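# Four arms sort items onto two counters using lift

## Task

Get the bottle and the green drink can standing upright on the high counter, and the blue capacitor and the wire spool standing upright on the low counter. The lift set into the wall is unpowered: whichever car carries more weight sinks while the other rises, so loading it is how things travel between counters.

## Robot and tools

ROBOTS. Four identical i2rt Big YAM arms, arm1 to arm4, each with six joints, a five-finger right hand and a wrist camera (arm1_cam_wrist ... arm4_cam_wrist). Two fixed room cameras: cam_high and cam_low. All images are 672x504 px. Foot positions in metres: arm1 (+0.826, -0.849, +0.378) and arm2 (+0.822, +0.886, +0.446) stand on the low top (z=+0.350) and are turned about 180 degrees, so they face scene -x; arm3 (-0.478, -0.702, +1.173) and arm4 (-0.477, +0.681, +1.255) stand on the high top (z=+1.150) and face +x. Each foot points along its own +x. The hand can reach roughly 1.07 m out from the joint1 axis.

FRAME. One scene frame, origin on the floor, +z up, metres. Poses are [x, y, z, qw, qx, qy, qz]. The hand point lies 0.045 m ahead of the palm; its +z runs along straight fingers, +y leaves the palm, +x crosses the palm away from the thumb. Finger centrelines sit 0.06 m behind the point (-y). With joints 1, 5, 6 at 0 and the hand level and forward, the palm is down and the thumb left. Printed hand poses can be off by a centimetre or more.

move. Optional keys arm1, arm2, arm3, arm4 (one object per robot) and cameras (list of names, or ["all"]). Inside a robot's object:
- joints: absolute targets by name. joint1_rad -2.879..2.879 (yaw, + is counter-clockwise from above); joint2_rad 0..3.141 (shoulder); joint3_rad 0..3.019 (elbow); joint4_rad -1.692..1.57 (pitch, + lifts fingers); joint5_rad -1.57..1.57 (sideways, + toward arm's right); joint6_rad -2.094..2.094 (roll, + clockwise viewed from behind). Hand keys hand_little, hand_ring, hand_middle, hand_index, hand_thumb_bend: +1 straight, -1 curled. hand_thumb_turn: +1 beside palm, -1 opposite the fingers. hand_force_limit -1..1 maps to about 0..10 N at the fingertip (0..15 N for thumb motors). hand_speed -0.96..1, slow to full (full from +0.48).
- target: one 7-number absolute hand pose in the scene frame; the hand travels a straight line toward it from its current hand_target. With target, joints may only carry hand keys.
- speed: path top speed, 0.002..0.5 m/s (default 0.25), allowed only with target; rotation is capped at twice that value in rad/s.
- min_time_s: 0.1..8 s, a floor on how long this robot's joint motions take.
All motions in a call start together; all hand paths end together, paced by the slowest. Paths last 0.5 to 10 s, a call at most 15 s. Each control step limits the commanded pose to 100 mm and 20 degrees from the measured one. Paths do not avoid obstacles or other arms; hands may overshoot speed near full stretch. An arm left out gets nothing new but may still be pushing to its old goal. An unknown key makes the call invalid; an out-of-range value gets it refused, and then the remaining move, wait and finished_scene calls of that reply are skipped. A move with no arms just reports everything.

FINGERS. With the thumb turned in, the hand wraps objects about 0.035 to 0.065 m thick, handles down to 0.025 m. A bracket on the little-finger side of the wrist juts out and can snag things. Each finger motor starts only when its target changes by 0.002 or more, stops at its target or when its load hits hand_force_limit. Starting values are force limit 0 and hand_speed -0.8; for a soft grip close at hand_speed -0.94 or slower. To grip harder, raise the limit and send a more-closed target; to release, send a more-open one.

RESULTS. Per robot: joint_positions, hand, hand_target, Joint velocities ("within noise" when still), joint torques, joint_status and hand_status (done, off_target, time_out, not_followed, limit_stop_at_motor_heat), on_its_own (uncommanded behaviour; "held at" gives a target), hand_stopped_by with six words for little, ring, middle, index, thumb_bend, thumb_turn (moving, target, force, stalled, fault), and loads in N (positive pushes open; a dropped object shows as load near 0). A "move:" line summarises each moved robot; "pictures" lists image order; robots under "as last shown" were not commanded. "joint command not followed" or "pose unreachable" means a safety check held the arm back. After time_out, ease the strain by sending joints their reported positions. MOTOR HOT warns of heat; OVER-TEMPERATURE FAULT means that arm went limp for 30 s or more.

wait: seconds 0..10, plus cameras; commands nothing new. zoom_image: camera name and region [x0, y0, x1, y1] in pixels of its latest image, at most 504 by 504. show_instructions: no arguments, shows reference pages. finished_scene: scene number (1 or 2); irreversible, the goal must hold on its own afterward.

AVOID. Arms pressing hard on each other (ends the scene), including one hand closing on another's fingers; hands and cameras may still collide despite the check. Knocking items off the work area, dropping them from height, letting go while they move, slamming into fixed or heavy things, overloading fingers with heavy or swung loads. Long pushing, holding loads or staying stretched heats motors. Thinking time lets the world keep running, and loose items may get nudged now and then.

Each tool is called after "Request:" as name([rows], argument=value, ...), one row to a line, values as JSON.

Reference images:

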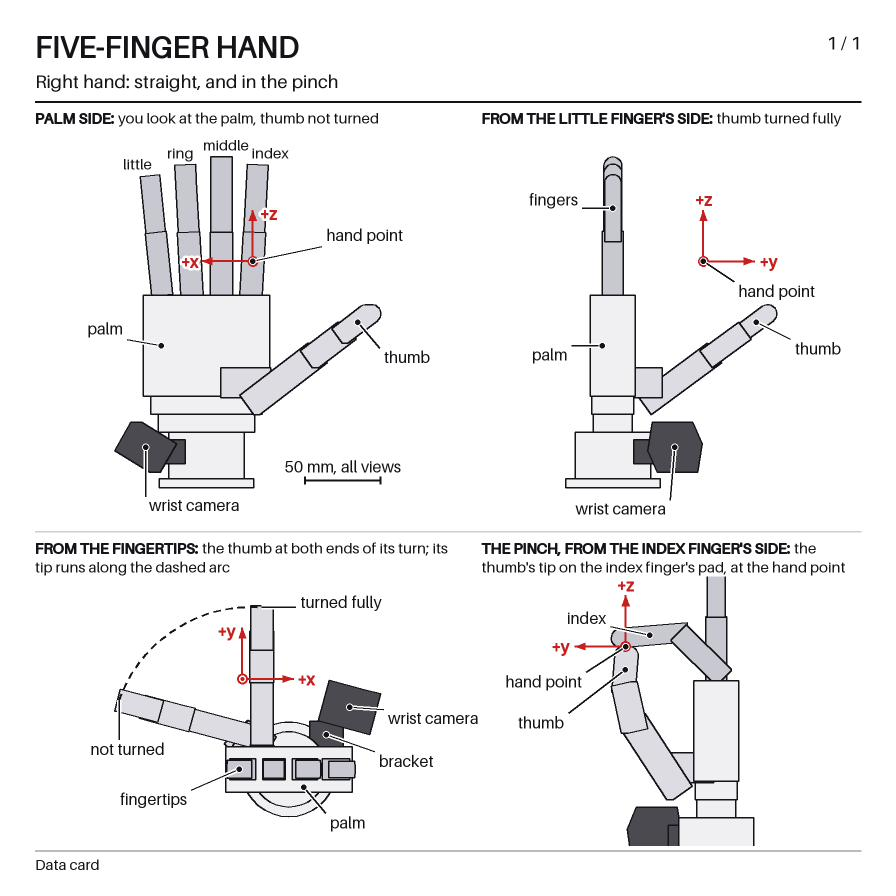

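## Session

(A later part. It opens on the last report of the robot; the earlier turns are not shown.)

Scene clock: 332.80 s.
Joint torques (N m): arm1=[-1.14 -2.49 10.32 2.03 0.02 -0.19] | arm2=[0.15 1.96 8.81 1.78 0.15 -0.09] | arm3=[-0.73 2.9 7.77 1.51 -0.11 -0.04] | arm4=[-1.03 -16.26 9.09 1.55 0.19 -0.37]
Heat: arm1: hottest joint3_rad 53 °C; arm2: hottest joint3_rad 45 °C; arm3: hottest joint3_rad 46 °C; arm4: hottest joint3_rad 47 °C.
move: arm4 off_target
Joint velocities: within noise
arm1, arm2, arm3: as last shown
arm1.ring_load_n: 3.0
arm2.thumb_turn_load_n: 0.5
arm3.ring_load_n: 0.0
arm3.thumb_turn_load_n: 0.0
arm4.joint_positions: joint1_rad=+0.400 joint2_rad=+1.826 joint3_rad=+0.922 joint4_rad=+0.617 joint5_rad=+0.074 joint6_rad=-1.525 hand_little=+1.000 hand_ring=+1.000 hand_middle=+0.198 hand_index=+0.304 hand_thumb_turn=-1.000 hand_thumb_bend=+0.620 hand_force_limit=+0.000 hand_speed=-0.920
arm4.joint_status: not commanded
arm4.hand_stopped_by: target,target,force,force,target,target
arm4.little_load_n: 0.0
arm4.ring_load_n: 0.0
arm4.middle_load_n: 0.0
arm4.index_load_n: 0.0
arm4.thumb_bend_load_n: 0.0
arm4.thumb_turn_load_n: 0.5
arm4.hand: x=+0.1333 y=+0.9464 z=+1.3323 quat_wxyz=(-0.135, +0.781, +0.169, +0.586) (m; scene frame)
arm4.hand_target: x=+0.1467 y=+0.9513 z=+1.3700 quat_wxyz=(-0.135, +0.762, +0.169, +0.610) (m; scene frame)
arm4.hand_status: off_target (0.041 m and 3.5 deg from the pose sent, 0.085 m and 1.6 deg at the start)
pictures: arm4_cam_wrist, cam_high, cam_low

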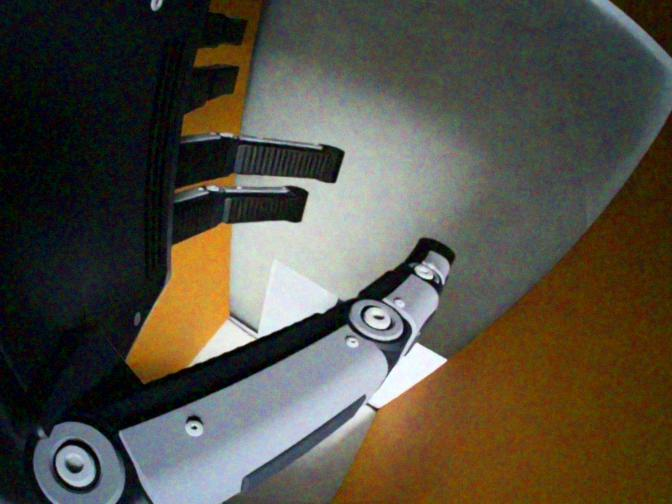

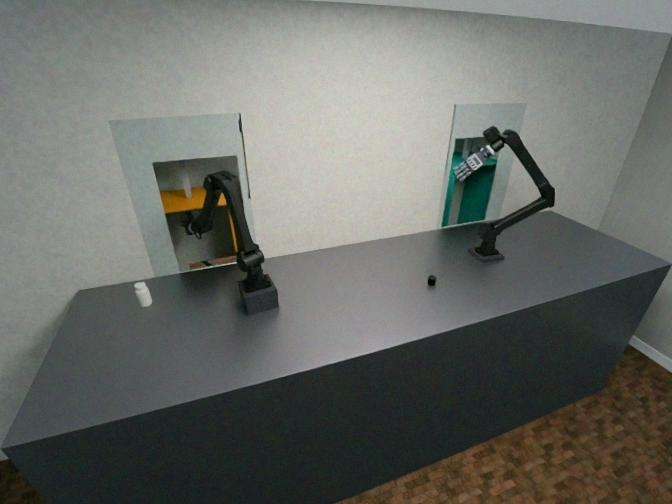

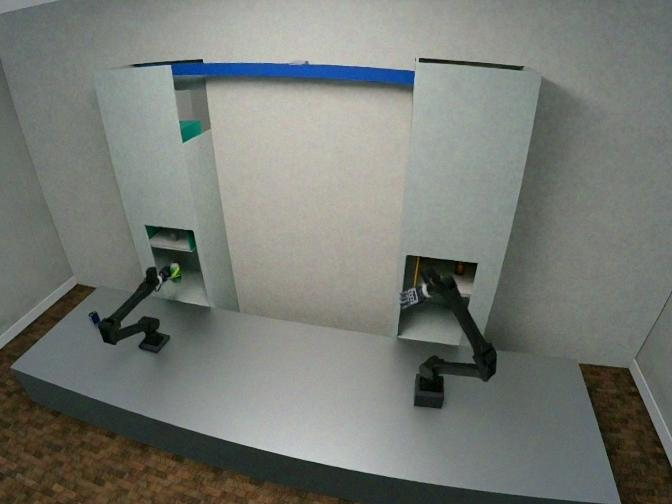

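Request:
move(arm4={"target": [0.150, 0.953, 1.46, -0.1353, 0.7620, 0.1689, 0.6104], "speed": 0.04}, cameras=["arm4_cam_wrist","cam_high","cam_low"])

Scene clock: 339.10 s.
Joint torques (N m): arm1=[-1.14 -2.43 10.35 2.02 0.01 -0.19] | arm2=[0.15 1.9 8.8 1.77 0.14 -0.09] | arm3=[-0.73 2.84 7.77 1.51 -0.11 -0.04] | arm4=[-1.32 -14.74 12.72 1.58 0.12 -0.36]
Heat: arm1: hottest joint3_rad 53 °C; arm2: hottest joint3_rad 45 °C; arm3: hottest joint3_rad 46 °C; arm4: hottest joint3_rad 48 °C.
move: arm4 off_target
Joint velocities: within noise
arm1, arm2, arm3: as last shown
arm1.middle_load_n: 4.5
arm1.thumb_turn_load_n: 5.0
arm4.joint_positions: joint1_rad=+0.400 joint2_rad=+1.652 joint3_rad=+0.971 joint4_rad=+0.375 joint5_rad=+0.074 joint6_rad=-1.527 hand_little=+1.000 hand_ring=+1.000 hand_middle=+0.198 hand_index=+0.304 hand_thumb_turn=-1.000 hand_thumb_bend=+0.620 hand_force_limit=+0.000 hand_speed=-0.920
arm4.joint_status: not commanded
arm4.hand_stopped_by: target,target,force,force,target,target
arm4.little_load_n: 0.0
arm4.ring_load_n: -0.5
arm4.middle_load_n: 0.0
arm4.index_load_n: 0.0
arm4.thumb_bend_load_n: 0.0
arm4.thumb_turn_load_n: 0.5
arm4.hand: x=+0.1289 y=+0.9449 z=+1.4110 quat_wxyz=(-0.132, +0.786, +0.171, +0.580) (m; scene frame)
arm4.hand_target: x=+0.1468 y=+0.9514 z=+1.4606 quat_wxyz=(-0.135, +0.762, +0.169, +0.611) (m; scene frame)
arm4.hand_status: off_target (0.054 m and 4.5 deg from the pose sent, 0.129 m and 3.5 deg at the start)
pictures: arm4_cam_wrist, cam_high, cam_low

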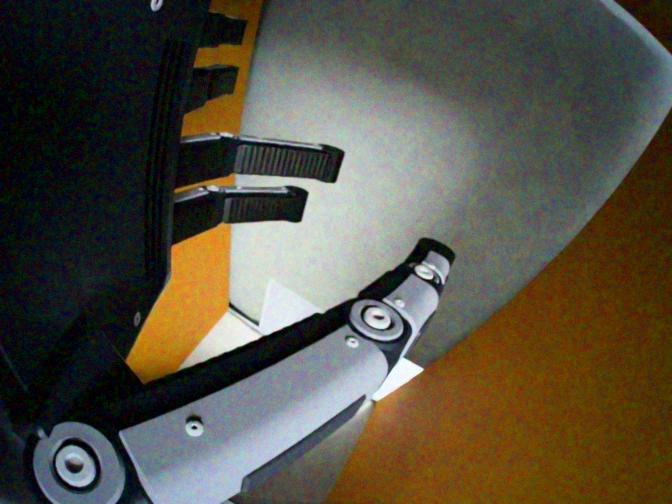

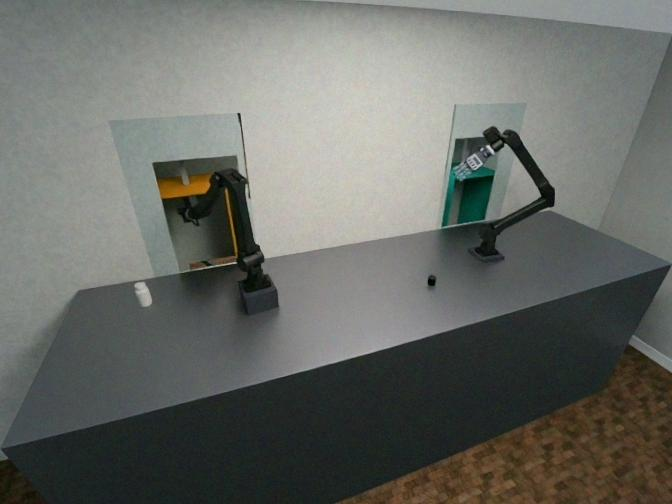

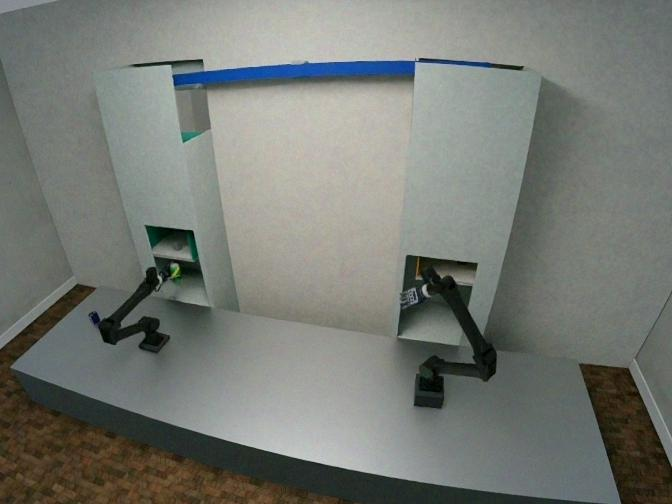

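Request:
move(arm4={"target": [0.150, 0.953, 1.55, -0.1353, 0.7620, 0.1689, 0.6104], "speed": 0.04}, cameras=["arm4_cam_wrist","cam_high","cam_low","arm1_cam_wrist"])

Request:
zoom_image(camera="cam_low", region=[130, 210, 250, 320])

Request:
zoom_image(camera="cam_high", region=[140, 120, 280, 280])

Scene clock: 346.87 s.
Joint torques (N m): arm1=[-1.2 -2.49 10.35 2.03 0.01 -0.19] | arm2=[0.21 1.96 8.81 1.77 0.14 -0.09] | arm3=[-0.73 2.9 7.77 1.52 -0.11 -0.04] | arm4=[-1.61 -14.21 14.27 1.55 0.06 -0.38]
Heat: arm1: hottest joint3_rad 53 °C; arm2: hottest joint3_rad 45 °C; arm3: hottest joint3_rad 46 °C; arm4: hottest joint3_rad 51 °C.
move: arm4 off_target
Joint velocities: within noise
arm1, arm2, arm3: as last shown
arm1.middle_load_n: 5.0
arm1.index_load_n: 5.0
arm2.ring_load_n: -0.5
arm4.joint_positions: joint1_rad=+0.400 joint2_rad=+1.541 joint3_rad=+1.095 joint4_rad=+0.135 joint5_rad=+0.073 joint6_rad=-1.527 hand_little=+1.000 hand_ring=+1.000 hand_middle=+0.198 hand_index=+0.304 hand_thumb_turn=-1.000 hand_thumb_bend=+0.620 hand_force_limit=+0.000 hand_speed=-0.920
arm4.joint_status: not commanded
arm4.hand_stopped_by: target,target,force,force,target,target
arm4.little_load_n: 0.0
arm4.ring_load_n: 0.0
arm4.middle_load_n: 0.0
arm4.index_load_n: 0.0
arm4.thumb_bend_load_n: 0.0
arm4.thumb_turn_load_n: 0.5
arm4.hand: x=+0.1327 y=+0.9485 z=+1.4938 quat_wxyz=(-0.132, +0.787, +0.172, +0.578) (m; scene frame)
arm4.hand_target: x=+0.1463 y=+0.9515 z=+1.5501 quat_wxyz=(-0.136, +0.761, +0.169, +0.611) (m; scene frame)
arm4.hand_status: off_target (0.059 m and 4.8 deg from the pose sent, 0.141 m and 4.5 deg at the start)
pictures: arm1_cam_wrist, arm4_cam_wrist, cam_high, cam_low

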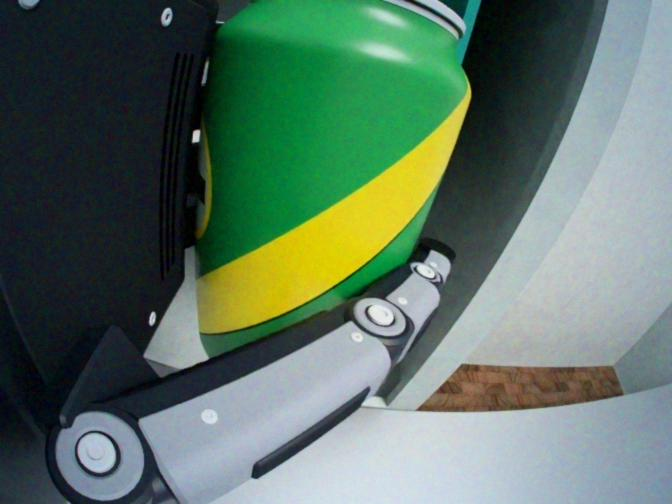

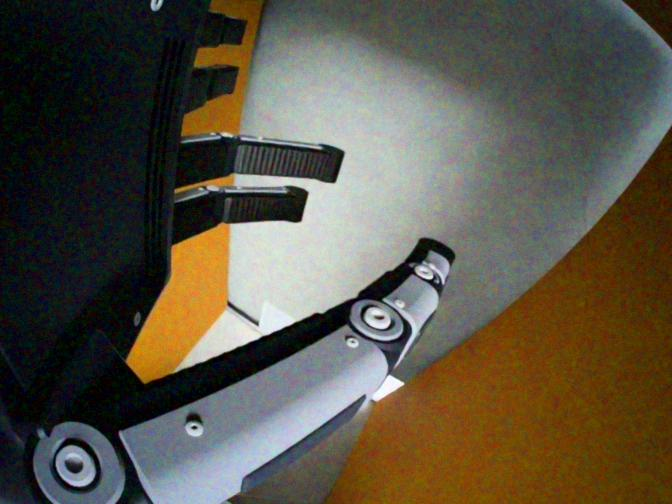

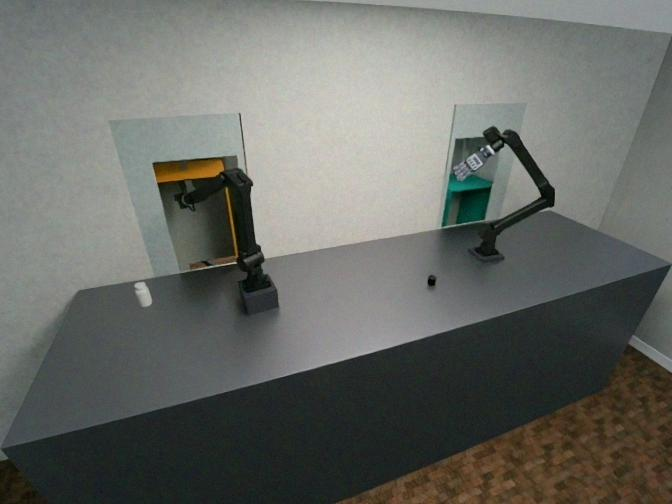

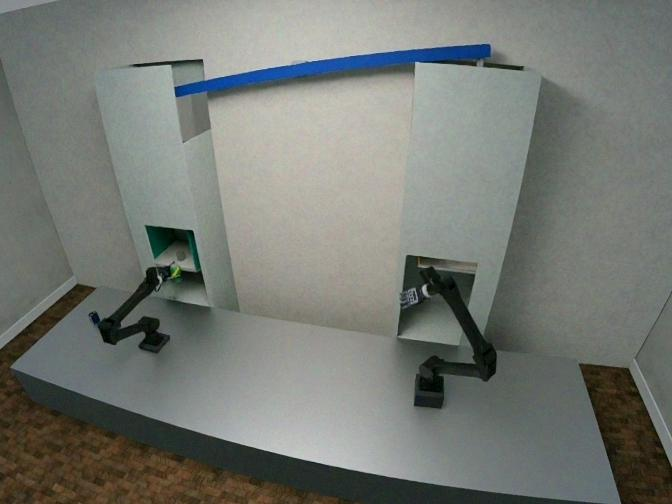

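Scaled by 4.200 from the camera's 672x504 image, which has a finer 960x720 frame.

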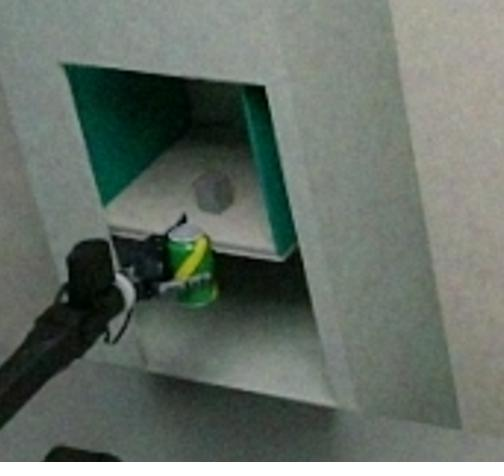

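Scaled by 3.150 from the camera's 672x504 image, which has a finer 960x720 frame.

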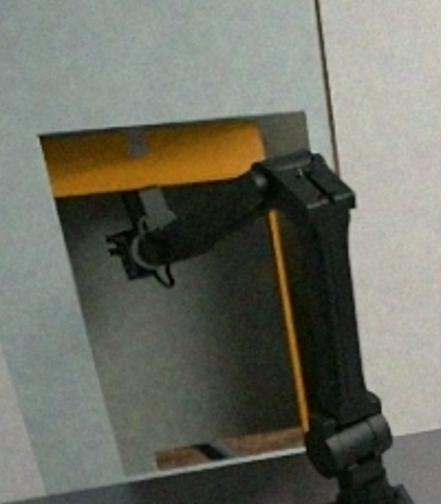

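Request:
move(arm1={"target": [0.34, -0.89, 0.715, -0.6983, -0.0498, 0.7124, -0.0488], "speed": 0.08}, cameras=["cam_low","arm1_cam_wrist"])

Request:
zoom_image(camera="cam_low", region=[130, 210, 250, 320])

Scene clock: 369.10 s.
Joint torques (N m): arm1=[-0.91 -3.14 16.54 4.48 -0.09 -0.28] | arm2=[0.15 1.9 8.81 1.77 0.14 -0.09] | arm3=[-0.73 2.9 7.77 1.52 -0.11 -0.04] | arm4=[-1.44 -14.15 13.19 1.47 0.09 -0.36]
Heat: arm1: hottest joint3_rad 55 °C; arm2: hottest joint3_rad 45 °C; arm3: hottest joint3_rad 46 °C; arm4: hottest joint3_rad 63 °C.
move: arm1 off_target
Joint velocities: within noise
arm1.joint_positions: joint1_rad=+0.298 joint2_rad=+0.897 joint3_rad=+0.535 joint4_rad=+0.165 joint5_rad=+0.128 joint6_rad=-1.545 hand_little=+1.000 hand_ring=+0.229 hand_middle=+0.256 hand_index=+0.286 hand_thumb_turn=-1.000 hand_thumb_bend=+0.570 hand_force_limit=+0.000 hand_speed=-0.940
arm1.joint_status: not commanded
arm1.hand_stopped_by: target,force,force,force,force,target
arm1.little_load_n: 0.0
arm1.ring_load_n: 2.5
arm1.middle_load_n: 2.5
arm1.index_load_n: -4.0
arm1.thumb_bend_load_n: 20.5
arm1.thumb_turn_load_n: 2.0
arm1.hand: x=+0.3791 y=-0.8812 z=+0.6365 quat_wxyz=(-0.640, -0.050, +0.766, -0.040) (m; scene frame)
arm1.hand_target: x=+0.3537 y=-0.8867 z=+0.7143 quat_wxyz=(-0.698, -0.047, +0.713, -0.045) (m; scene frame)
arm1.hand_status: off_target (0.088 m and 9.2 deg from the pose sent, 0.163 m and 8.3 deg at the start)
arm2, arm3, arm4: as last shown
arm2.ring_load_n: 0.0
arm2.middle_load_n: 0.5
arm3.little_load_n: -0.5
arm4.joint_positions: joint1_rad=+0.400 joint2_rad=+1.540 joint3_rad=+1.109 joint4_rad=+0.134 joint5_rad=+0.073 joint6_rad=-1.527 hand_little=+1.000 hand_ring=+1.000 hand_middle=+0.198 hand_index=+0.304 hand_thumb_turn=-1.000 hand_thumb_bend=+0.620 hand_force_limit=+0.000 hand_speed=-0.920
arm4.hand: x=+0.1356 y=+0.9502 z=+1.5025 quat_wxyz=(-0.134, +0.783, +0.171, +0.583) (m; scene frame)
arm4.hand_target: x=+0.1462 y=+0.9515 z=+1.5498 quat_wxyz=(-0.136, +0.762, +0.169, +0.610) (m; scene frame)
pictures: arm1_cam_wrist, cam_low

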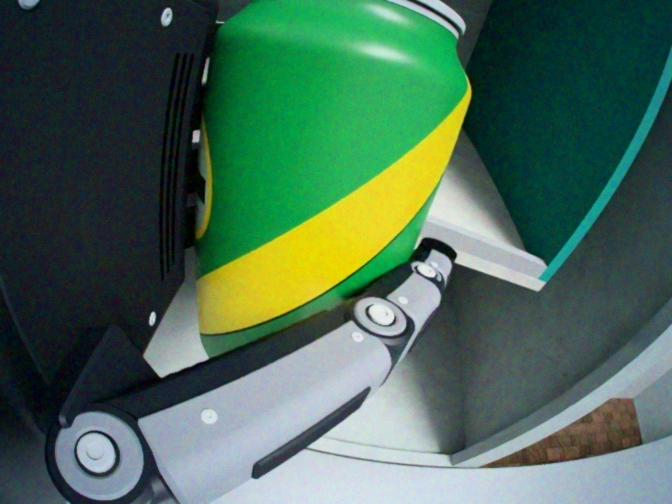

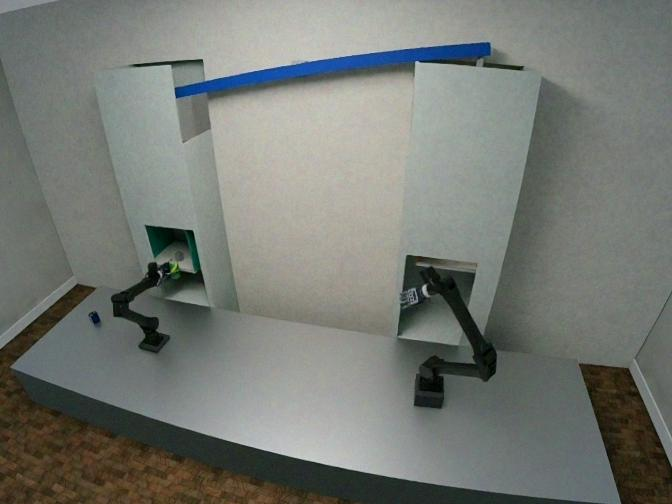

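Scaled by 4.200 from the camera's 672x504 image, which has a finer 960x720 frame.

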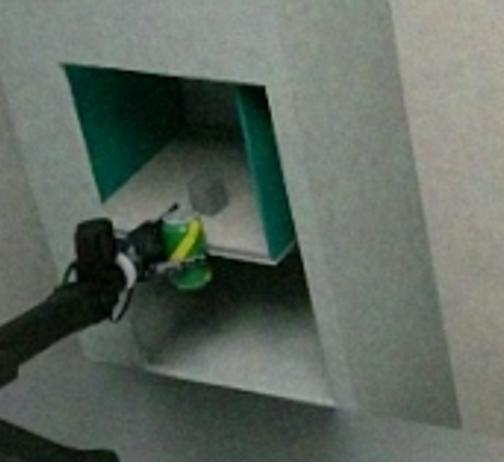

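Request:
move(arm1={"target": [0.42, -0.87, 0.76, -0.6983, -0.0498, 0.7124, -0.0488], "speed": 0.08}, cameras=["cam_low","arm1_cam_wrist"])

Request:
zoom_image(camera="cam_low", region=[130, 210, 250, 320])

Scene clock: 374.37 s.
Joint torques (N m): arm1=[-1.2 -4.37 15.13 2.03 -0.07 -0.3] | arm2=[0.15 1.9 8.8 1.77 0.14 -0.09] | arm3=[-0.73 2.84 7.77 1.52 -0.11 -0.04] | arm4=[-1.38 -13.86 13.16 1.76 0.07 -0.38]
Heat: arm1: hottest joint3_rad 59 °C; arm2: hottest joint3_rad 45 °C; arm3: hottest joint3_rad 46 °C; arm4: hottest joint3_rad 62 °C.
move: arm1 off_target
Joint velocities: within noise
arm1.joint_positions: joint1_rad=+0.298 joint2_rad=+0.660 joint3_rad=+0.563 joint4_rad=-0.049 joint5_rad=+0.106 joint6_rad=-1.541 hand_little=+1.000 hand_ring=+0.229 hand_middle=+0.256 hand_index=+0.287 hand_thumb_turn=-1.000 hand_thumb_bend=+0.570 hand_force_limit=+0.000 hand_speed=-0.940
arm1.joint_status: not commanded
arm1.hand_stopped_by: target,force,force,force,force,target
arm1.little_load_n: 0.0
arm1.ring_load_n: 3.0
arm1.middle_load_n: 4.5
arm1.index_load_n: 5.0
arm1.thumb_bend_load_n: 18.0
arm1.thumb_turn_load_n: 5.0
arm1.hand: x=+0.4254 y=-0.8735 z=+0.6938 quat_wxyz=(-0.658, -0.053, +0.750, -0.053) (m; scene frame)
arm1.hand_target: x=+0.4246 y=-0.8709 z=+0.7583 quat_wxyz=(-0.698, -0.052, +0.712, -0.052) (m; scene frame)
arm1.hand_status: off_target (0.067 m and 6.3 deg from the pose sent, 0.131 m and 9.2 deg at the start)
arm2, arm3, arm4: as last shown
arm2.middle_load_n: 0.0
arm3.little_load_n: 0.0
arm3.index_load_n: -0.5
arm3.thumb_turn_load_n: 0.5
arm4.joint_positions: joint1_rad=+0.400 joint2_rad=+1.540 joint3_rad=+1.109 joint4_rad=+0.126 joint5_rad=+0.073 joint6_rad=-1.527 hand_little=+1.000 hand_ring=+1.000 hand_middle=+0.198 hand_index=+0.304 hand_thumb_turn=-1.000 hand_thumb_bend=+0.620 hand_force_limit=+0.000 hand_speed=-0.920
arm4.thumb_turn_load_n: 0.0
arm4.hand: x=+0.1349 y=+0.9498 z=+1.5006 quat_wxyz=(-0.133, +0.785, +0.171, +0.580) (m; scene frame)
arm4.hand_target: x=+0.1462 y=+0.9515 z=+1.5497 quat_wxyz=(-0.136, +0.762, +0.169, +0.610) (m; scene frame)
pictures: arm1_cam_wrist, cam_low

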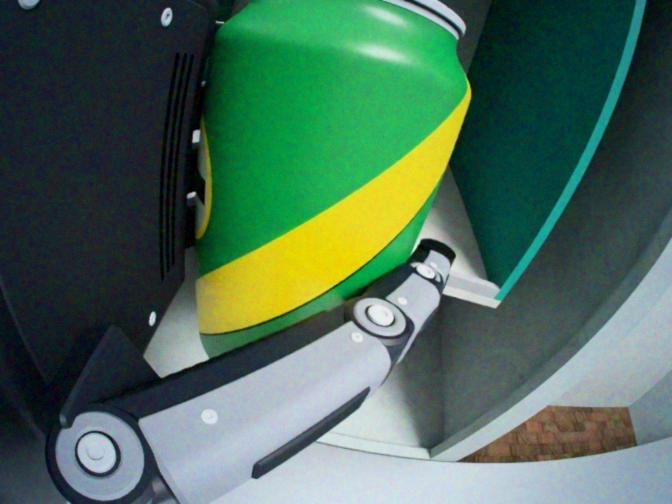

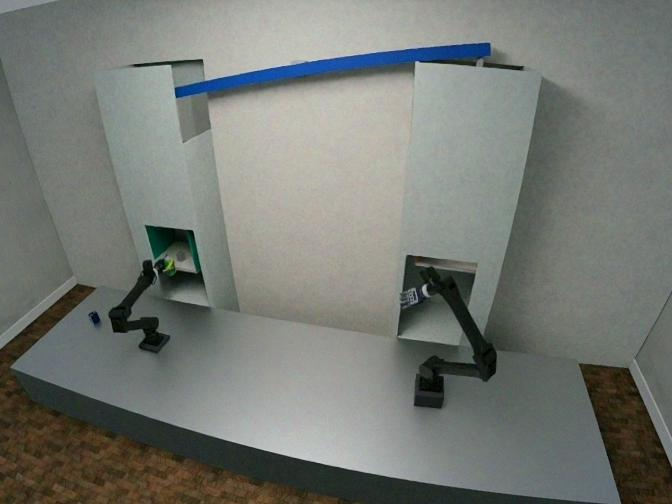

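Scaled by 4.200 from the camera's 672x504 image, which has a finer 960x720 frame.

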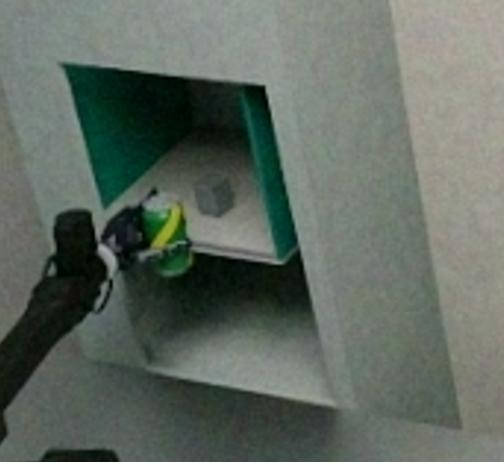

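Request:
move(arm1={"target": [0.36, -0.905, 0.80, -0.7218, -0.0601, 0.6866, -0.0632], "speed": 0.08}, cameras=["arm1_cam_wrist"])

Scene clock: 406.63 s.
Joint torques (N m): arm1=[-0.03 -5.25 15.24 3.56 0.08 -0.36] | arm2=[0.21 1.9 8.81 1.78 0.14 -0.09] | arm3=[-0.73 2.9 7.77 1.52 -0.11 -0.04] | arm4=[-1.67 -14.1 13.2 1.81 0.09 -0.35]
Heat: arm1: hottest joint3_rad 73 °C; arm2: hottest joint3_rad 46 °C; arm3: hottest joint3_rad 47 °C; arm4: hottest joint3_rad 59 °C.
move: arm1 off_target
Joint velocities: within noise
arm1.joint_positions: joint1_rad=+0.330 joint2_rad=+0.842 joint3_rad=+0.690 joint4_rad=+0.046 joint5_rad=+0.120 joint6_rad=-1.543 hand_little=+1.000 hand_ring=+0.229 hand_middle=+0.256 hand_index=+0.287 hand_thumb_turn=-1.000 hand_thumb_bend=+0.570 hand_force_limit=+0.000 hand_speed=-0.940
arm1.joint_status: not commanded
arm1.hand_stopped_by: target,force,force,force,force,target
arm1.little_load_n: 0.0
arm1.ring_load_n: 3.0
arm1.middle_load_n: 4.5
arm1.index_load_n: 5.0
arm1.thumb_bend_load_n: 18.0
arm1.thumb_turn_load_n: 5.5
arm1.hand: x=+0.3734 y=-0.8994 z=+0.7261 quat_wxyz=(-0.672, -0.058, +0.736, -0.060) (m; scene frame)
arm1.hand_target: x=+0.3677 y=-0.9035 z=+0.7983 quat_wxyz=(-0.722, -0.060, +0.687, -0.063) (m; scene frame)
arm1.hand_status: off_target (0.075 m and 8.0 deg from the pose sent, 0.129 m and 10.4 deg at the start)
arm2, arm3, arm4: as last shown
arm3.index_load_n: 0.0
arm3.thumb_turn_load_n: 0.0
pictures: arm1_cam_wrist

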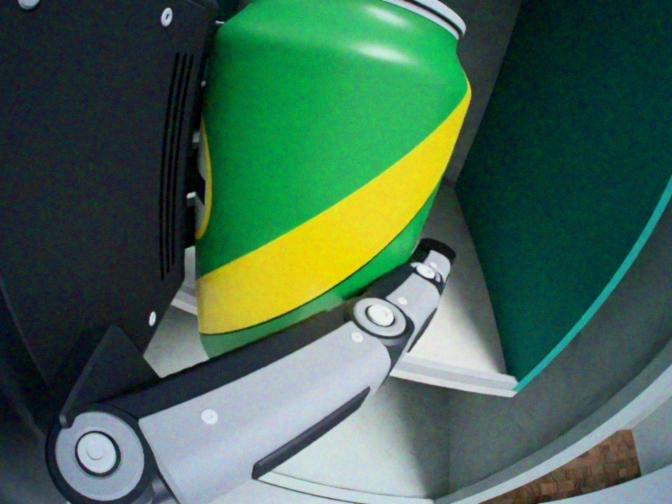

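Request:
move(arm1={"target": [0.17, -0.932, 0.77, -0.7218, -0.0601, 0.6866, -0.0632], "speed": 0.1}, cameras=["arm1_cam_wrist","cam_low"])

Request:
zoom_image(camera="cam_low", region=[130, 210, 250, 320])

Scene clock: 413.67 s.
Joint torques (N m): arm1=[-1.49 -11.99 13.61 3.11 -0.15 -0.25] | arm2=[0.15 1.96 8.81 1.78 0.14 -0.1] | arm3=[-0.73 2.84 7.79 1.52 -0.11 -0.04] | arm4=[-1.85 -13.68 13.2 1.74 0.07 -0.37]
Heat: arm1: hottest joint3_rad 72 °C; arm2: hottest joint3_rad 46 °C; arm3: hottest joint3_rad 47 °C; arm4: hottest joint3_rad 60 °C.
move: arm1 off_target
Joint velocities: within noise
arm1.joint_positions: joint1_rad=+0.283 joint2_rad=+1.401 joint3_rad=+1.040 joint4_rad=+0.300 joint5_rad=+0.071 joint6_rad=-1.554 hand_little=+1.000 hand_ring=+0.229 hand_middle=+0.255 hand_index=+0.287 hand_thumb_turn=-1.000 hand_thumb_bend=+0.570 hand_force_limit=+0.000 hand_speed=-0.940
arm1.joint_status: not commanded
arm1.hand_stopped_by: target,force,force,force,force,target
arm1.little_load_n: 0.0
arm1.ring_load_n: 4.5
arm1.middle_load_n: 1.5
arm1.index_load_n: 2.5
arm1.thumb_bend_load_n: 18.5
arm1.thumb_turn_load_n: 4.5
arm1.hand: x=+0.1887 y=-0.9322 z=+0.7207 quat_wxyz=(-0.688, -0.059, +0.721, -0.062) (m; scene frame)
arm1.hand_target: x=+0.1750 y=-0.9296 z=+0.7696 quat_wxyz=(-0.722, -0.057, +0.687, -0.060) (m; scene frame)
arm1.hand_status: off_target (0.053 m and 5.5 deg from the pose sent, 0.211 m and 8.0 deg at the start)
arm2, arm3, arm4: as last shown
arm2.middle_load_n: -0.5
arm2.thumb_turn_load_n: 0.0
arm4.joint_positions: joint1_rad=+0.400 joint2_rad=+1.539 joint3_rad=+1.109 joint4_rad=+0.126 joint5_rad=+0.073 joint6_rad=-1.527 hand_little=+1.000 hand_ring=+1.000 hand_middle=+0.198 hand_index=+0.304 hand_thumb_turn=-1.000 hand_thumb_bend=+0.620 hand_force_limit=+0.000 hand_speed=-0.920
arm4.thumb_turn_load_n: 0.5
arm4.hand: x=+0.1348 y=+0.9498 z=+1.5009 quat_wxyz=(-0.133, +0.785, +0.171, +0.580) (m; scene frame)
arm4.hand_target: x=+0.1462 y=+0.9515 z=+1.5499 quat_wxyz=(-0.136, +0.762, +0.169, +0.610) (m; scene frame)
pictures: arm1_cam_wrist, cam_low

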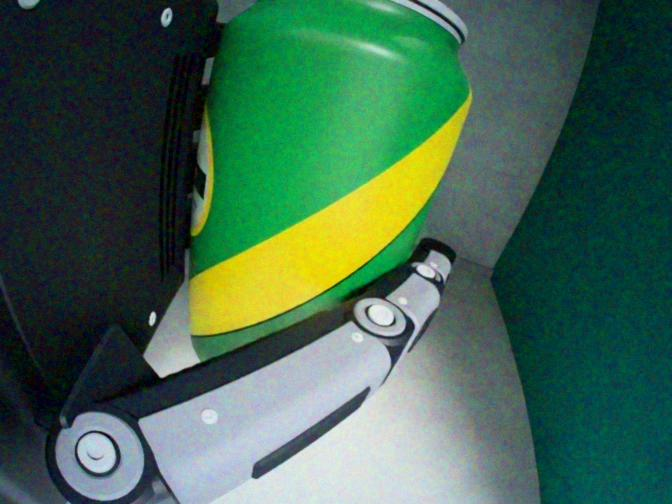

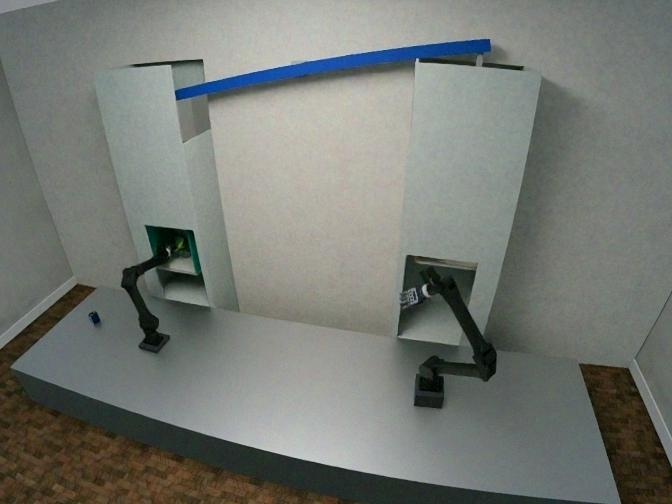

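Scaled by 4.200 from the camera's 672x504 image, which has a finer 960x720 frame.

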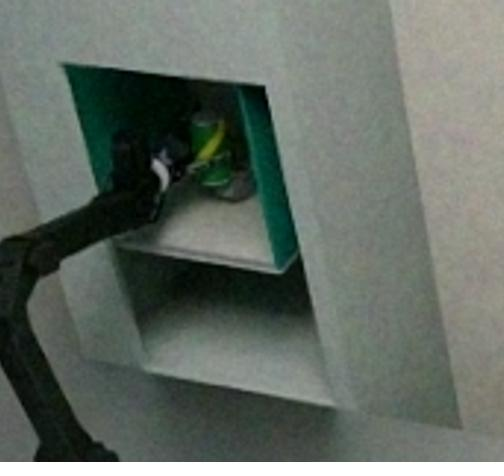

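Request:
zoom_image(camera="cam_low", region=[155, 225, 205, 280])

Scaled by 9.164 from the camera's 672x504 image, which has a finer 960x720 frame.

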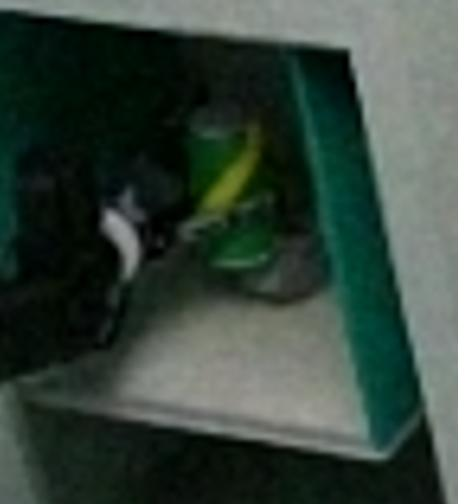

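Request:
move(arm1={"target": [0.185, -0.943, 0.765, -0.7218, -0.0601, 0.6866, -0.0632], "speed": 0.05})

Request:
move(arm1={"target": [0.185, -0.943, 0.73, -0.7218, -0.0601, 0.6866, -0.0632], "speed": 0.04}, cameras=["arm1_cam_wrist","cam_low"])

Request:
zoom_image(camera="cam_low", region=[155, 225, 205, 280])

Scene clock: 425.90 s.
Joint torques (N m): arm1=[0.44 -13.68 11.12 3.29 0.06 -0.24] | arm2=[0.15 1.9 8.81 1.78 0.14 -0.09] | arm3=[-0.73 2.84 7.77 1.54 -0.11 -0.04] | arm4=[-1.44 -13.8 13.29 1.81 0.07 -0.36]
Heat: arm1: hottest joint3_rad 74 °C; arm2: hottest joint3_rad 46 °C; arm3: hottest joint3_rad 47 °C; arm4: hottest joint3_rad 60 °C.
move: arm1 off_target
Joint velocities: within noise
arm1.joint_positions: joint1_rad=+0.292 joint2_rad=+1.401 joint3_rad=+1.040 joint4_rad=+0.307 joint5_rad=+0.086 joint6_rad=-1.554 hand_little=+1.000 hand_ring=+0.229 hand_middle=+0.255 hand_index=+0.287 hand_thumb_turn=-1.000 hand_thumb_bend=+0.570 hand_force_limit=+0.000 hand_speed=-0.940
arm1.joint_status: not commanded
arm1.hand_stopped_by: target,force,force,force,force,target
arm1.little_load_n: 0.0
arm1.ring_load_n: 4.5
arm1.middle_load_n: 1.5
arm1.index_load_n: 2.5
arm1.thumb_bend_load_n: 18.5
arm1.thumb_turn_load_n: 4.5
arm1.hand: x=+0.1896 y=-0.9353 z=+0.7223 quat_wxyz=(-0.691, -0.057, +0.719, -0.060) (m; scene frame)
arm1.hand_target: x=+0.1872 y=-0.9425 z=+0.7644 quat_wxyz=(-0.721, -0.060, +0.687, -0.063) (m; scene frame)
arm1.hand_status: off_target (0.044 m and 5.2 deg from the pose sent, 0.046 m and 5.5 deg at the start)
arm2.joint_positions: joint1_rad=+0.884 joint2_rad=+0.588 joint3_rad=+1.331 joint4_rad=-1.541 joint5_rad=-0.003 joint6_rad=-1.197 hand_little=+1.000 hand_ring=+1.000 hand_middle=+1.000 hand_index=+1.000 hand_thumb_turn=-1.000 hand_thumb_bend=+1.000 hand_force_limit=+0.000 hand_speed=+0.000
arm2.joint_status: not commanded
arm2.hand_stopped_by: target,target,target,target,target,target
arm2.little_load_n: 0.0
arm2.ring_load_n: 0.0
arm2.middle_load_n: 0.0
arm2.index_load_n: 0.0
arm2.thumb_bend_load_n: 0.0
arm2.thumb_turn_load_n: 0.0
arm2.hand: x=+0.6830 y=+0.7683 z=+0.8745 quat_wxyz=(+0.298, +0.260, -0.889, +0.231) (m; scene frame)
arm2.hand_target: x=+0.6833 y=+0.7687 z=+0.8823 quat_wxyz=(+0.305, +0.259, -0.885, +0.236) (m; scene frame)
arm2.hand_status: not commanded
arm3.joint_positions: joint1_rad=+1.172 joint2_rad=+0.623 joint3_rad=+1.454 joint4_rad=-1.542 joint5_rad=-0.004 joint6_rad=-1.197 hand_little=+1.000 hand_ring=+1.000 hand_middle=+1.000 hand_index=+1.000 hand_thumb_turn=-1.000 hand_thumb_bend=+1.000 hand_force_limit=+0.000 hand_speed=+0.000
arm3.joint_status: not commanded
arm3.hand_stopped_by: target,target,target,target,target,target
arm3.little_load_n: 0.0
arm3.ring_load_n: 0.0
arm3.middle_load_n: 0.0
arm3.index_load_n: 0.0
arm3.thumb_bend_load_n: 0.5
arm3.thumb_turn_load_n: 0.5
arm3.hand: x=-0.3546 y=-0.5587 z=+1.6469 quat_wxyz=(-0.288, +0.847, +0.332, +0.300) (m; scene frame)
arm3.hand_target: x=-0.3549 y=-0.5594 z=+1.6557 quat_wxyz=(-0.295, +0.842, +0.330, +0.308) (m; scene frame)
arm3.hand_status: not commanded
arm4: as last shown
arm4.thumb_turn_load_n: 0.0
pictures: none

Scene clock: 427.67 s.
Joint torques (N m): arm1=[0.09 -11.34 8.64 3 0.04 -0.2] | arm2=[0.15 1.9 8.8 1.77 0.15 -0.09] | arm3=[-0.73 2.9 7.77 1.51 -0.11 -0.04] | arm4=[-1.49 -14.04 13.2 1.83 0.06 -0.37]
Heat: arm1: hottest joint3_rad 73 °C; arm2: hottest joint3_rad 46 °C; arm3: hottest joint3_rad 47 °C; arm4: hottest joint3_rad 60 °C.
move: arm1 done
Joint velocities: within noise
arm1.joint_positions: joint1_rad=+0.294 joint2_rad=+1.417 joint3_rad=+1.012 joint4_rad=+0.411 joint5_rad=+0.086 joint6_rad=-1.557 hand_little=+1.000 hand_ring=+0.229 hand_middle=+0.255 hand_index=+0.287 hand_thumb_turn=-1.000 hand_thumb_bend=+0.570 hand_force_limit=+0.000 hand_speed=-0.940
arm1.joint_status: not commanded
arm1.hand_stopped_by: target,force,force,force,force,target
arm1.little_load_n: 0.0
arm1.ring_load_n: 4.0
arm1.middle_load_n: 2.0
arm1.index_load_n: 2.5
arm1.thumb_bend_load_n: 18.5
arm1.thumb_turn_load_n: 4.5
arm1.hand: x=+0.1875 y=-0.9370 z=+0.7227 quat_wxyz=(-0.712, -0.055, +0.697, -0.064) (m; scene frame)
arm1.hand_target: x=+0.1850 y=-0.9431 z=+0.7299 quat_wxyz=(-0.722, -0.060, +0.687, -0.064) (m; scene frame)
arm1.hand_status: done (0.010 m and 1.8 deg from the pose sent, 0.012 m and 5.2 deg at the start)
arm2, arm3, arm4: as last shown
arm3.thumb_bend_load_n: 0.0
arm3.thumb_turn_load_n: 0.0
arm4.thumb_turn_load_n: 0.5
pictures: arm1_cam_wrist, cam_low

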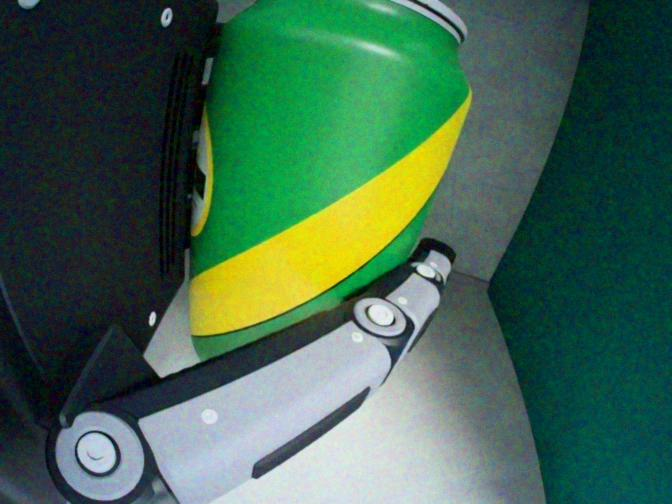

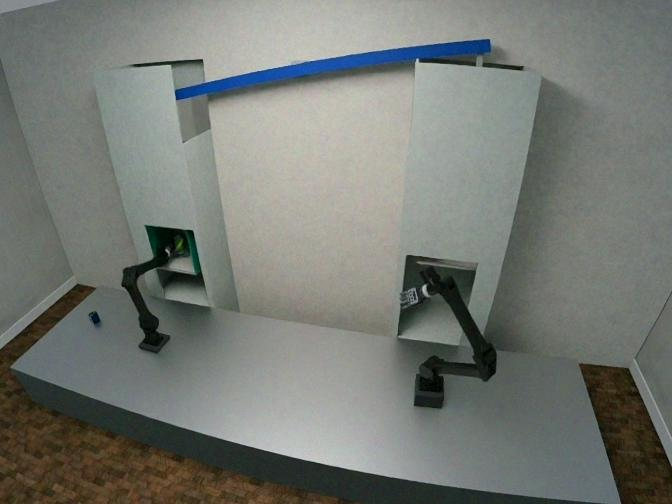

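Scaled by 9.164 from the camera's 672x504 image, which has a finer 960x720 frame.

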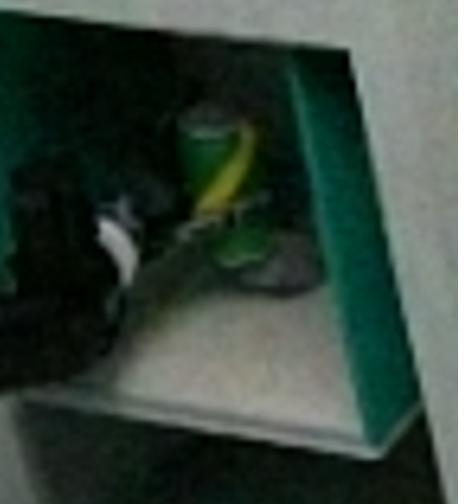

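Request:
move(arm1={"target": [0.19, -0.943, 0.785, -0.7218, -0.0601, 0.6866, -0.0632], "speed": 0.08})

Request:
move(arm1={"target": [0.20, -0.99, 0.775, -0.7218, -0.0601, 0.6866, -0.0632], "speed": 0.08})

Request:
move(arm1={"target": [0.20, -0.992, 0.73, -0.7218, -0.0601, 0.6866, -0.0632], "speed": 0.05}, cameras=["arm1_cam_wrist","cam_low"])

Request:
zoom_image(camera="cam_low", region=[155, 225, 205, 280])

Scene clock: 446.27 s.
Joint torques (N m): arm1=[-0.09 -13.45 13.75 1.88 0.08 -0.21] | arm2=[0.15 1.9 8.8 1.77 0.14 -0.09] | arm3=[-0.73 2.9 7.77 1.52 -0.11 -0.04] | arm4=[-1.2 -14.04 13.24 1.8 0.07 -0.36]
Heat: arm1: hottest joint3_rad 67 °C; arm2: hottest joint3_rad 46 °C; arm3: hottest joint3_rad 47 °C; arm4: hottest joint3_rad 61 °C.
move: arm1 off_target
Joint velocities: within noise
arm1.joint_positions: joint1_rad=+0.299 joint2_rad=+1.370 joint3_rad=+1.022 joint4_rad=+0.291 joint5_rad=+0.089 joint6_rad=-1.557 hand_little=+1.000 hand_ring=+0.229 hand_middle=+0.255 hand_index=+0.287 hand_thumb_turn=-1.000 hand_thumb_bend=+0.570 hand_force_limit=+0.000 hand_speed=-0.940
arm1.joint_status: not commanded
arm1.hand_stopped_by: target,force,force,force,force,target
arm1.little_load_n: 0.0
arm1.ring_load_n: 4.0
arm1.middle_load_n: 2.0
arm1.index_load_n: 2.0
arm1.thumb_bend_load_n: 18.0
arm1.thumb_turn_load_n: 3.5
arm1.hand: x=+0.2002 y=-0.9364 z=+0.7265 quat_wxyz=(-0.690, -0.059, +0.719, -0.060) (m; scene frame)
arm1.hand_target: x=+0.1946 y=-0.9420 z=+0.7842 quat_wxyz=(-0.722, -0.060, +0.687, -0.063) (m; scene frame)
arm1.hand_status: off_target (0.060 m and 5.2 deg from the pose sent, 0.063 m and 1.8 deg at the start)
arm2, arm3, arm4: as last shown
pictures: none

Scene clock: 447.60 s.
Joint torques (N m): arm1=[0.09 -13.22 13.49 2.88 0.18 -0.26] | arm2=[0.15 1.9 8.81 1.78 0.14 -0.09] | arm3=[-0.73 2.84 7.77 1.52 -0.11 -0.04] | arm4=[-1.49 -13.86 13.27 1.81 0.06 -0.36]
Heat: arm1: hottest joint3_rad 67 °C; arm2: hottest joint3_rad 46 °C; arm3: hottest joint3_rad 47 °C; arm4: hottest joint3_rad 61 °C.
move: arm1 off_target
Joint velocities: within noise
arm1.joint_positions: joint1_rad=+0.409 joint2_rad=+1.385 joint3_rad=+1.022 joint4_rad=+0.291 joint5_rad=+0.184 joint6_rad=-1.557 hand_little=+1.000 hand_ring=+0.229 hand_middle=+0.255 hand_index=+0.287 hand_thumb_turn=-1.000 hand_thumb_bend=+0.570 hand_force_limit=+0.000 hand_speed=-0.940
arm1.joint_status: not commanded
arm1.hand_stopped_by: target,force,force,force,force,target
arm1.little_load_n: 0.0
arm1.ring_load_n: 3.0
arm1.middle_load_n: 2.0
arm1.index_load_n: 2.5
arm1.thumb_bend_load_n: 18.0
arm1.thumb_turn_load_n: 5.0
arm1.hand: x=+0.2119 y=-0.9868 z=+0.7180 quat_wxyz=(-0.685, -0.068, +0.723, -0.062) (m; scene frame)
arm1.hand_target: x=+0.2045 y=-0.9901 z=+0.7745 quat_wxyz=(-0.722, -0.063, +0.686, -0.066) (m; scene frame)
arm1.hand_status: off_target (0.058 m and 6.0 deg from the pose sent, 0.072 m and 5.2 deg at the start)
arm2, arm3: as last shown
arm3.thumb_turn_load_n: 0.5
arm4.joint_positions: joint1_rad=+0.400 joint2_rad=+1.539 joint3_rad=+1.109 joint4_rad=+0.126 joint5_rad=+0.073 joint6_rad=-1.527 hand_little=+1.000 hand_ring=+1.000 hand_middle=+0.198 hand_index=+0.304 hand_thumb_turn=-1.000 hand_thumb_bend=+0.620 hand_force_limit=+0.000 hand_speed=-0.920
arm4.joint_status: not commanded
arm4.hand_stopped_by: target,target,force,force,target,target
arm4.little_load_n: 0.0
arm4.ring_load_n: 0.0
arm4.middle_load_n: 0.0
arm4.index_load_n: 0.0
arm4.thumb_bend_load_n: 0.0
arm4.thumb_turn_load_n: 0.0
arm4.hand: x=+0.1348 y=+0.9498 z=+1.5009 quat_wxyz=(-0.133, +0.785, +0.171, +0.580) (m; scene frame)
arm4.hand_target: x=+0.1462 y=+0.9515 z=+1.5499 quat_wxyz=(-0.136, +0.762, +0.169, +0.610) (m; scene frame)
arm4.hand_status: not commanded
pictures: none

Scene clock: 449.10 s.
Joint torques (N m): arm1=[-0.26 -13.57 9.18 3.59 0.18 -0.25] | arm2=[0.15 1.96 8.81 1.77 0.14 -0.1] | arm3=[-0.79 2.84 7.79 1.52 -0.11 -0.04] | arm4=[-1.14 -13.68 13.18 1.84 0.07 -0.35]
Heat: arm1: hottest joint3_rad 67 °C; arm2: hottest joint3_rad 46 °C; arm3: hottest joint3_rad 47 °C; arm4: hottest joint3_rad 62 °C.
move: arm1 off_target
Joint velocities: within noise
arm1.joint_positions: joint1_rad=+0.410 joint2_rad=+1.436 joint3_rad=+1.006 joint4_rad=+0.395 joint5_rad=+0.194 joint6_rad=-1.557 hand_little=+1.000 hand_ring=+0.229 hand_middle=+0.255 hand_index=+0.287 hand_thumb_turn=-1.000 hand_thumb_bend=+0.570 hand_force_limit=+0.000 hand_speed=-0.940
arm1.joint_status: not commanded
arm1.hand_stopped_by: target,force,force,force,force,target
arm1.little_load_n: 0.0
arm1.ring_load_n: 3.0
arm1.middle_load_n: 2.5
arm1.index_load_n: 2.5
arm1.thumb_bend_load_n: 18.0
arm1.thumb_turn_load_n: 5.5
arm1.hand: x=+0.2014 y=-0.9898 z=+0.7036 quat_wxyz=(-0.698, -0.062, +0.711, -0.063) (m; scene frame)
arm1.hand_target: x=+0.2005 y=-0.9920 z=+0.7300 quat_wxyz=(-0.722, -0.060, +0.687, -0.064) (m; scene frame)
arm1.hand_status: off_target (0.027 m and 3.9 deg from the pose sent, 0.018 m and 6.0 deg at the start)
arm2, arm3, arm4: as last shown
arm4.thumb_turn_load_n: 0.5
pictures: arm1_cam_wrist, cam_low

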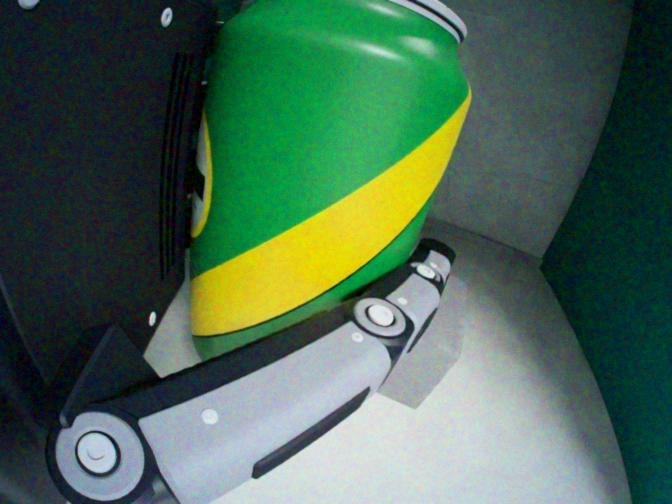

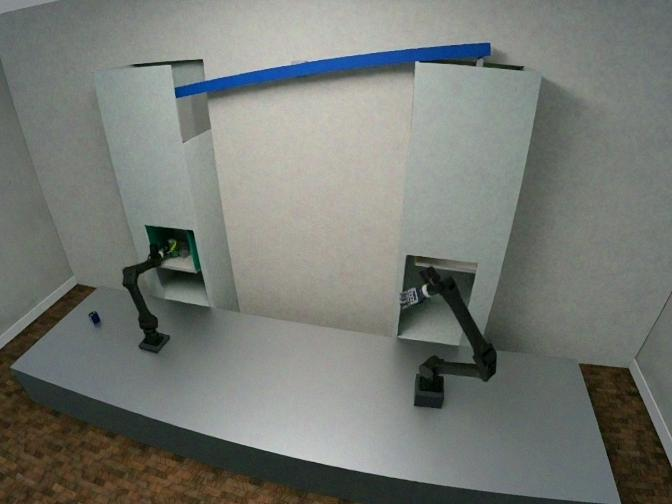

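Scaled by 9.164 from the camera's 672x504 image, which has a finer 960x720 frame.

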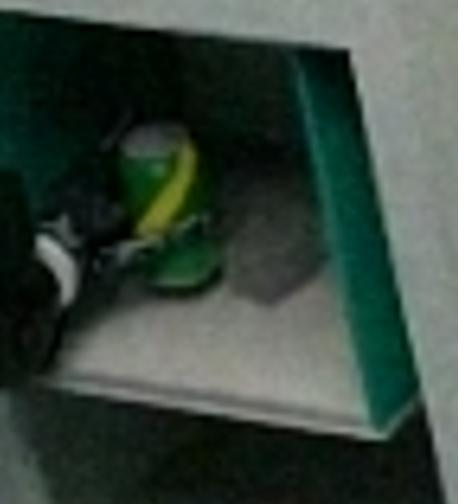

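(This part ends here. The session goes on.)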